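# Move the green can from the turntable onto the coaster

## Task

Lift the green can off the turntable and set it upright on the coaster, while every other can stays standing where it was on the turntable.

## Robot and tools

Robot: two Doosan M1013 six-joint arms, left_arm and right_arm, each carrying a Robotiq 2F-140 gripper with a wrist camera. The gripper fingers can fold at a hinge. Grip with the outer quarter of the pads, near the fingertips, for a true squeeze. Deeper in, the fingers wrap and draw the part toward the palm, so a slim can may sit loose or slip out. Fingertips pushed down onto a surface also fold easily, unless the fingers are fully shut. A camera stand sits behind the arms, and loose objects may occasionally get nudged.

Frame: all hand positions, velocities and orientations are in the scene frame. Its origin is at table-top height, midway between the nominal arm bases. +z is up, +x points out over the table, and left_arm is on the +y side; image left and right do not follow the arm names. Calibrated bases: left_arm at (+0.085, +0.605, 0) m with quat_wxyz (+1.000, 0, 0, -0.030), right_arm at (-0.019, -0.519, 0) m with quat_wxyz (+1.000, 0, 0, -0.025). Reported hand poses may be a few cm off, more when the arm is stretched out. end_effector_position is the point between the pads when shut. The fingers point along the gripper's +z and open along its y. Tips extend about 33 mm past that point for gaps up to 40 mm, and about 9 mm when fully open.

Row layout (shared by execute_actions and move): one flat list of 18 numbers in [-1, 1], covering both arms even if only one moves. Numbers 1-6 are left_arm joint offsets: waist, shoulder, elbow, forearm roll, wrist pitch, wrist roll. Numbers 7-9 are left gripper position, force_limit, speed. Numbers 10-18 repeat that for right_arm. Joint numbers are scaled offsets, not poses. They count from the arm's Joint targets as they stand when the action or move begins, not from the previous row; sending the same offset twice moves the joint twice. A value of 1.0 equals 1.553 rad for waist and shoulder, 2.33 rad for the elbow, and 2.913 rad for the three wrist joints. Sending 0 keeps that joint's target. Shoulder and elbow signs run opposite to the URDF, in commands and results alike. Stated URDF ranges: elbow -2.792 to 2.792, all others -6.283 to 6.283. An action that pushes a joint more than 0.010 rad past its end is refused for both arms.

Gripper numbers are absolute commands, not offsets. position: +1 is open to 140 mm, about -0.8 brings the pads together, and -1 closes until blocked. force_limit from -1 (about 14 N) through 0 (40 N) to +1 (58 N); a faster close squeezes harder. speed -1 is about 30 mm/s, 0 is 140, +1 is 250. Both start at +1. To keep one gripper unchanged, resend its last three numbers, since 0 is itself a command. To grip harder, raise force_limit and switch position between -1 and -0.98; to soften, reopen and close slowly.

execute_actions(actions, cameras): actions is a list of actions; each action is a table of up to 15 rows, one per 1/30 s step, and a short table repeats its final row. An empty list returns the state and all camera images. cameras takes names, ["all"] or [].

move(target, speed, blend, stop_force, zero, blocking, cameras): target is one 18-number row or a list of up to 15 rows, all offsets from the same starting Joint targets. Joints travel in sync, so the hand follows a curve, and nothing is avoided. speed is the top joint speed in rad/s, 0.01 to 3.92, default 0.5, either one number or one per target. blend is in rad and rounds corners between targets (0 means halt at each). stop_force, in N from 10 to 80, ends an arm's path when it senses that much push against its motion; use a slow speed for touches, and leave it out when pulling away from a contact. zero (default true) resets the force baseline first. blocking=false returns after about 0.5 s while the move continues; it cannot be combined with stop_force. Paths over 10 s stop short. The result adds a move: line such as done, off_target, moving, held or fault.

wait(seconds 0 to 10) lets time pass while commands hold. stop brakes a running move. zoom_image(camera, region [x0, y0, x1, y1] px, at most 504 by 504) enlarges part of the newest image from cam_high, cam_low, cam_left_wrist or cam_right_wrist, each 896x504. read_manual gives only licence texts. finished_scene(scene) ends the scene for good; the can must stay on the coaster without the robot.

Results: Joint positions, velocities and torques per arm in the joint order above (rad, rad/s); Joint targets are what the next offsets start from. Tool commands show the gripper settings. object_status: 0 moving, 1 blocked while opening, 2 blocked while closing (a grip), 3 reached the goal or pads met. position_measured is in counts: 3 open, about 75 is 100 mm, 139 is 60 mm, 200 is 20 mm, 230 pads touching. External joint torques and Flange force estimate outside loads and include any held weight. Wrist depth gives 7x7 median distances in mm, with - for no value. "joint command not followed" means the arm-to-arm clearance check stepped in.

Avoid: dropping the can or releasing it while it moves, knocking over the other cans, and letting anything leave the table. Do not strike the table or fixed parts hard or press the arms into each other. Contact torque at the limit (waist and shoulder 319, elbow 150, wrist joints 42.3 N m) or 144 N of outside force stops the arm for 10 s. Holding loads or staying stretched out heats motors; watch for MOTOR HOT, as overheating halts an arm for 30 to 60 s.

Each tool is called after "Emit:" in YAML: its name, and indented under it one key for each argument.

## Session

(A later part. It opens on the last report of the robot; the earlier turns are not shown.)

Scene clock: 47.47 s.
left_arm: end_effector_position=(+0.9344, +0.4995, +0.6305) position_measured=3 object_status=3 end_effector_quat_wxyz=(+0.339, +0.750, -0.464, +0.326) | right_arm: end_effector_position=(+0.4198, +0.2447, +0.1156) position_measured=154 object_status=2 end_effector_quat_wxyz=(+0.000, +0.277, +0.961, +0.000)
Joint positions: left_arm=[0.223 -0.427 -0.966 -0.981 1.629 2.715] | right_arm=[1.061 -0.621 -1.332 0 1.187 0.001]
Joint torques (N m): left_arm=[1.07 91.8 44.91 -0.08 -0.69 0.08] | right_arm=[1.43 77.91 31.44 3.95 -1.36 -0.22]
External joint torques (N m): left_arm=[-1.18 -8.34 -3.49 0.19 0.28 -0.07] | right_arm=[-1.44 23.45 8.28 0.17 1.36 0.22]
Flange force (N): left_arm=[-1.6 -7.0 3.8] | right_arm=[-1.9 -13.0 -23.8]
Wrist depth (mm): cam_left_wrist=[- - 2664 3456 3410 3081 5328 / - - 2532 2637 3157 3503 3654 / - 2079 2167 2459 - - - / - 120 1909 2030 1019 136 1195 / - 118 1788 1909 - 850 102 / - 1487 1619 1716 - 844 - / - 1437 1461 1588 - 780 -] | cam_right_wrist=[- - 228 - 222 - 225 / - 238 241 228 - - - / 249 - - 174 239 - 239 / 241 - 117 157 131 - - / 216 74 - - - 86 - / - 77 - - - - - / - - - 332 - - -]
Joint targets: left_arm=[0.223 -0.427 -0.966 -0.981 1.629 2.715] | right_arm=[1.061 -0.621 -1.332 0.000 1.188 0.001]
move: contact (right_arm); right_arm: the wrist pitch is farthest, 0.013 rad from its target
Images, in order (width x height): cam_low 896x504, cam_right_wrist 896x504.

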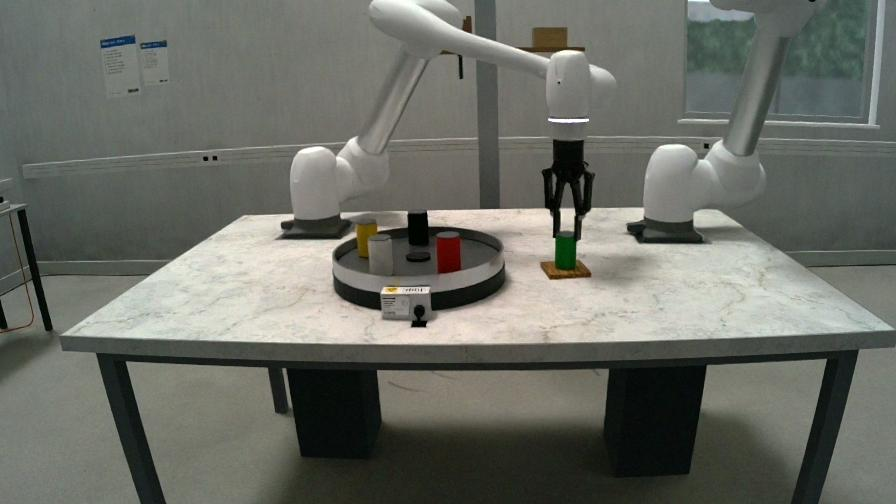

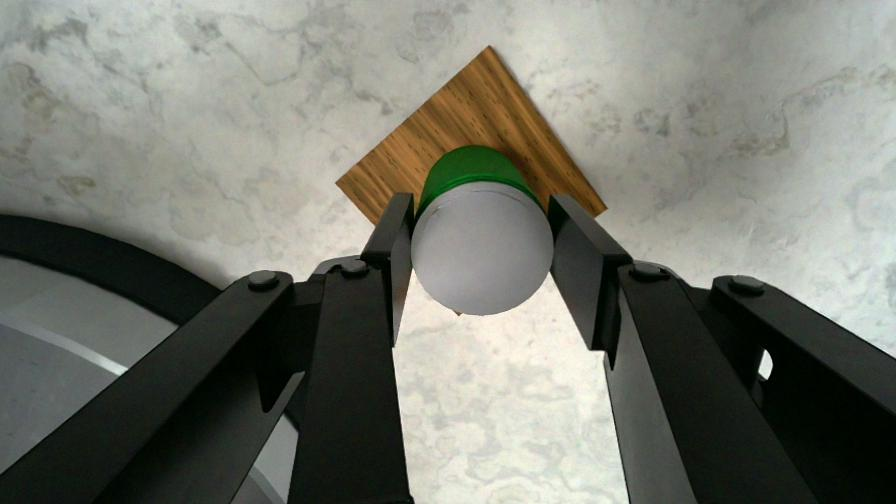

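Emit:
move:
  target: [0,0,0,0,0,0,1,1,1,0,0.0002,0.00019,0,0.00027,0,-1,-0.1,-0.8]
  speed: 0.02

Emit:
move:
  target: [0,0,0,0,0,0,1,1,1,0,0,0,0,0,0,0.43,-0.1,-0.8]
  cameras: ["cam_right_wrist", "cam_low"]

Scene clock: 48.37 s.
left_arm: end_effector_position=(+0.9344, +0.4995, +0.6305) position_measured=3 object_status=3 end_effector_quat_wxyz=(+0.339, +0.750, -0.464, +0.326) | right_arm: end_effector_position=(+0.4198, +0.2447, +0.1160) position_measured=154 object_status=2 end_effector_quat_wxyz=(+0.000, +0.277, +0.961, +0.000)
Joint positions: left_arm=[0.223 -0.427 -0.966 -0.981 1.629 2.715] | right_arm=[1.061 -0.621 -1.332 0 1.188 0.001]
Joint torques (N m): left_arm=[1.07 91.72 44.85 -0.08 -0.71 0.03] | right_arm=[1.67 88.03 36.92 3.94 -0.84 -0.2]
External joint torques (N m): left_arm=[-1.08 -8.07 -3.38 0.19 0.31 -0.02] | right_arm=[-1.79 12.75 2.65 0.17 0.84 0.2]
Flange force (N): left_arm=[-1.7 -6.8 3.5] | right_arm=[-2.3 -11.8 -11.5]
Wrist depth (mm): cam_left_wrist=[- - 2842 3119 3654 3410 3706 / - 2030 2436 2810 3279 3410 3817 / 1504 1967 2205 2346 - 1285 - / 1531 120 1937 2062 1212 136 1142 / - 119 1788 1923 910 850 102 / - 1478 1619 1827 836 - - / - 1413 1522 1531 - 768 -] | cam_right_wrist=[228 226 222 230 230 225 - / 241 244 - 229 233 239 238 / - 255 - 174 238 246 244 / 241 261 117 159 130 262 266 / 217 74 - - 114 86 272 / - 76 - 310 - - - / - - - - - - -]
Joint targets: left_arm=[0.223 -0.427 -0.966 -0.981 1.629 2.715] | right_arm=[1.061 -0.621 -1.332 0.000 1.188 0.001]
move: done

Scene clock: 49.60 s.
left_arm: end_effector_position=(+0.9344, +0.4995, +0.6305) position_measured=3 object_status=3 end_effector_quat_wxyz=(+0.339, +0.750, -0.464, +0.326) | right_arm: end_effector_position=(+0.4198, +0.2447, +0.1161) position_measured=75 object_status=0 end_effector_quat_wxyz=(+0.000, +0.277, +0.961, +0.000)
Joint positions: left_arm=[0.223 -0.427 -0.966 -0.981 1.629 2.715] | right_arm=[1.061 -0.621 -1.332 0 1.188 0.001]
Joint torques (N m): left_arm=[1.15 91.38 44.78 -0.08 -0.76 0.03] | right_arm=[1.35 92.03 38.56 3.91 -0.38 -0.22]
External joint torques (N m): left_arm=[-1.14 -6.46 -2.92 0.2 0.36 -0.02] | right_arm=[-1.21 8.88 1.04 0.2 0.37 0.22]
Flange force (N): left_arm=[-1.6 -4.9 3.2] | right_arm=[-1.5 -10.6 -7.0]
Wrist depth (mm): cam_left_wrist=[1254 1814 3119 3456 3456 3157 3410 / 1339 1967 2413 3119 1504 4059 3761 / - 2062 2224 2390 1339 1057 - / - 120 1967 2062 940 136 1190 / - 118 1801 1867 - 841 102 / - 1478 1639 1579 - - - / - 1453 1470 1579 - 768 -] | cam_right_wrist=[227 - - 222 - - - / 240 - - 229 - - - / - 250 247 211 241 - - / 241 263 133 158 158 131 273 / - 83 282 168 - 108 85 / - - - - - 81 - / - - 275 330 - 72 -]
Joint targets: left_arm=[0.223 -0.427 -0.966 -0.981 1.629 2.715] | right_arm=[1.061 -0.621 -1.332 0.000 1.188 0.001]
move: done
Images, in order (width x height): cam_low 896x504, cam_right_wrist 896x504.

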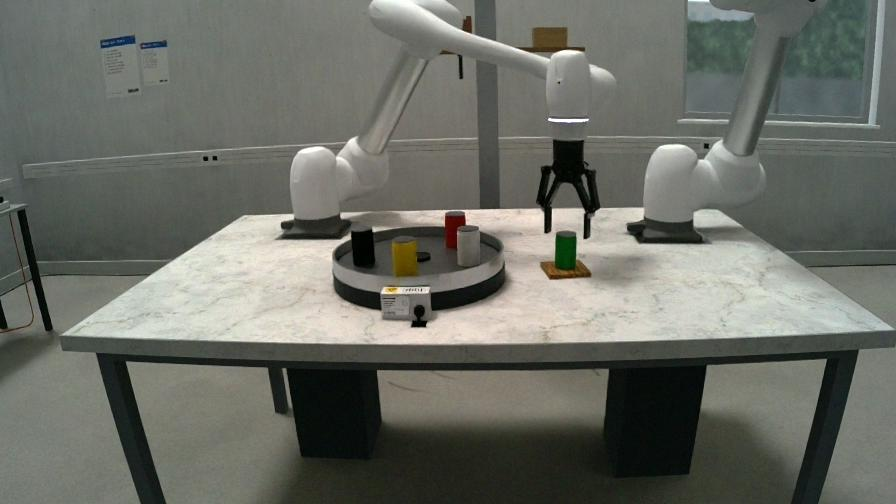

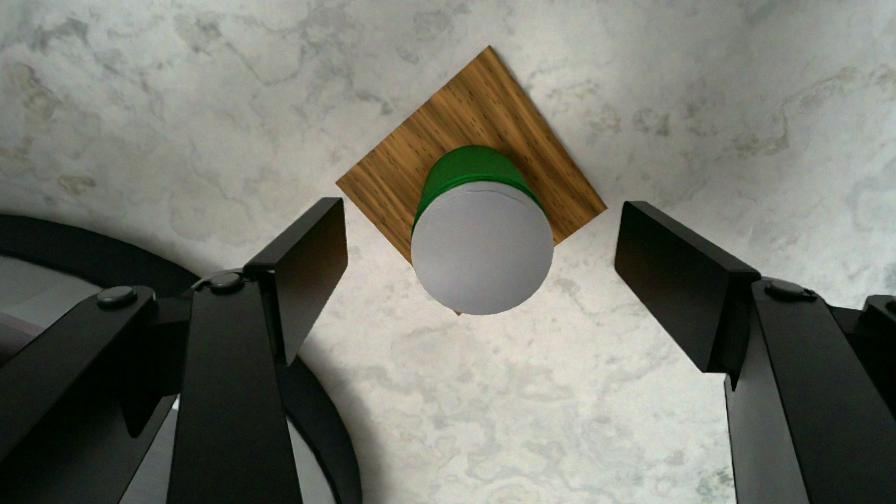

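Emit:
move:
  target: [0,0,0,0,0,0,1,1,1,0,0.03981,0.06339,0,0.07209,0,0.43,-0.1,-0.8]
  speed: 0.25
  cameras: ["cam_high", "cam_low"]

Scene clock: 50.80 s.
left_arm: end_effector_position=(+0.9344, +0.4995, +0.6305) position_measured=3 object_status=3 end_effector_quat_wxyz=(+0.339, +0.750, -0.464, +0.326) | right_arm: end_effector_position=(+0.4198, +0.2447, +0.2499) position_measured=75 object_status=3 end_effector_quat_wxyz=(+0.000, +0.277, +0.961, +0.000)
Joint positions: left_arm=[0.223 -0.427 -0.966 -0.981 1.629 2.715] | right_arm=[1.061 -0.559 -1.184 0 1.398 0.001]
Joint torques (N m): left_arm=[0.87 91.95 44.94 -0.09 -0.74 0.08] | right_arm=[1.78 89.11 40.97 4.16 -0.37 -0.2]
External joint torques (N m): left_arm=[-0.59 -7.41 -3.22 0.23 0.34 -0.07] | right_arm=[-1.55 9.34 1.24 0.23 0.37 0.2]
Flange force (N): left_arm=[-2.0 -6.1 2.9] | right_arm=[-2.0 -12.3 -5.1]
Wrist depth (mm): cam_left_wrist=[1254 - 2750 3197 3503 3321 3654 / - - 2436 2721 3602 2721 3817 / - 1801 2224 2532 - - - / - 120 1983 2062 1152 136 1152 / - 118 1894 1909 - 147 102 / - 1504 1650 1728 - - - / - 1429 1496 1588 - 770 -] | cam_right_wrist=[- - - 346 - 350 - / 367 367 362 356 378 363 362 / 324 349 386 - - 382 381 / 360 352 117 - - 138 420 / - 83 368 - - 107 85 / - - 408 - 467 - - / - - 432 505 500 - -]
Joint targets: left_arm=[0.223 -0.427 -0.966 -0.981 1.629 2.715] | right_arm=[1.061 -0.559 -1.184 0.000 1.398 0.001]
move: done
Images, in order (width x height): cam_high 896x504, cam_low 896x504.

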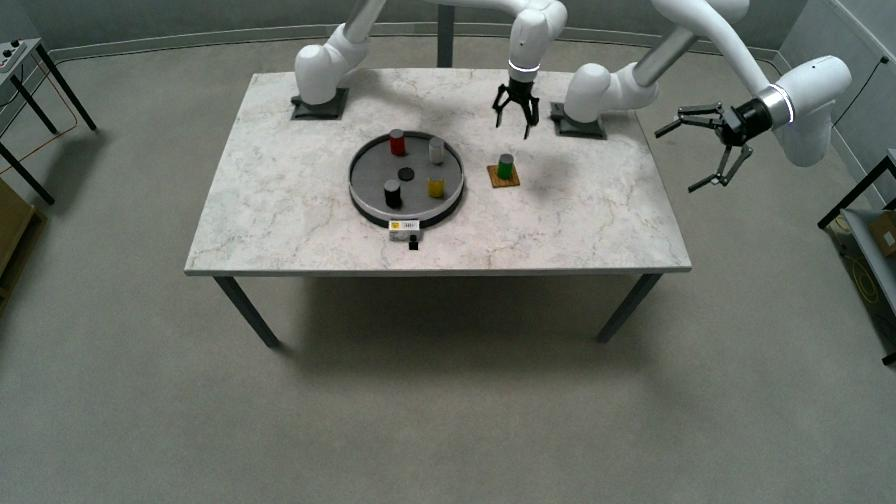

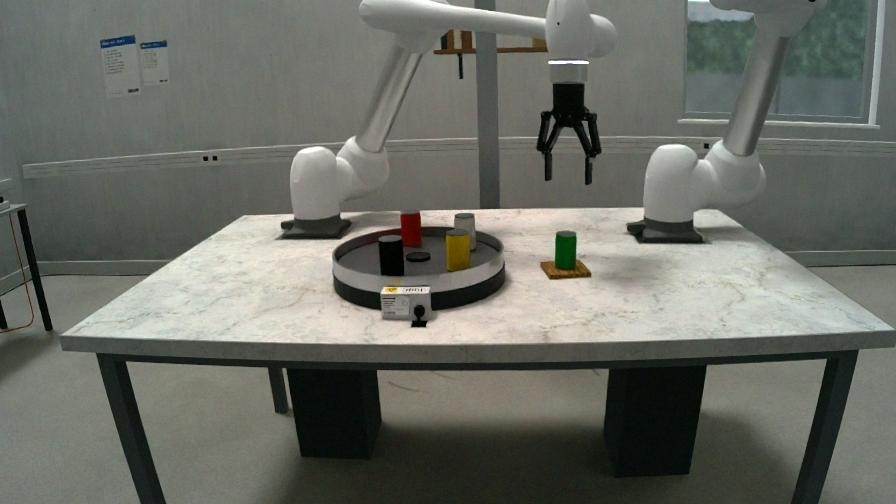

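The green can is standing on the coaster, and the other four cans are still upright on the turntable.

Emit:
finished_scene:
  scene: 2

The scene is finished: the task was done.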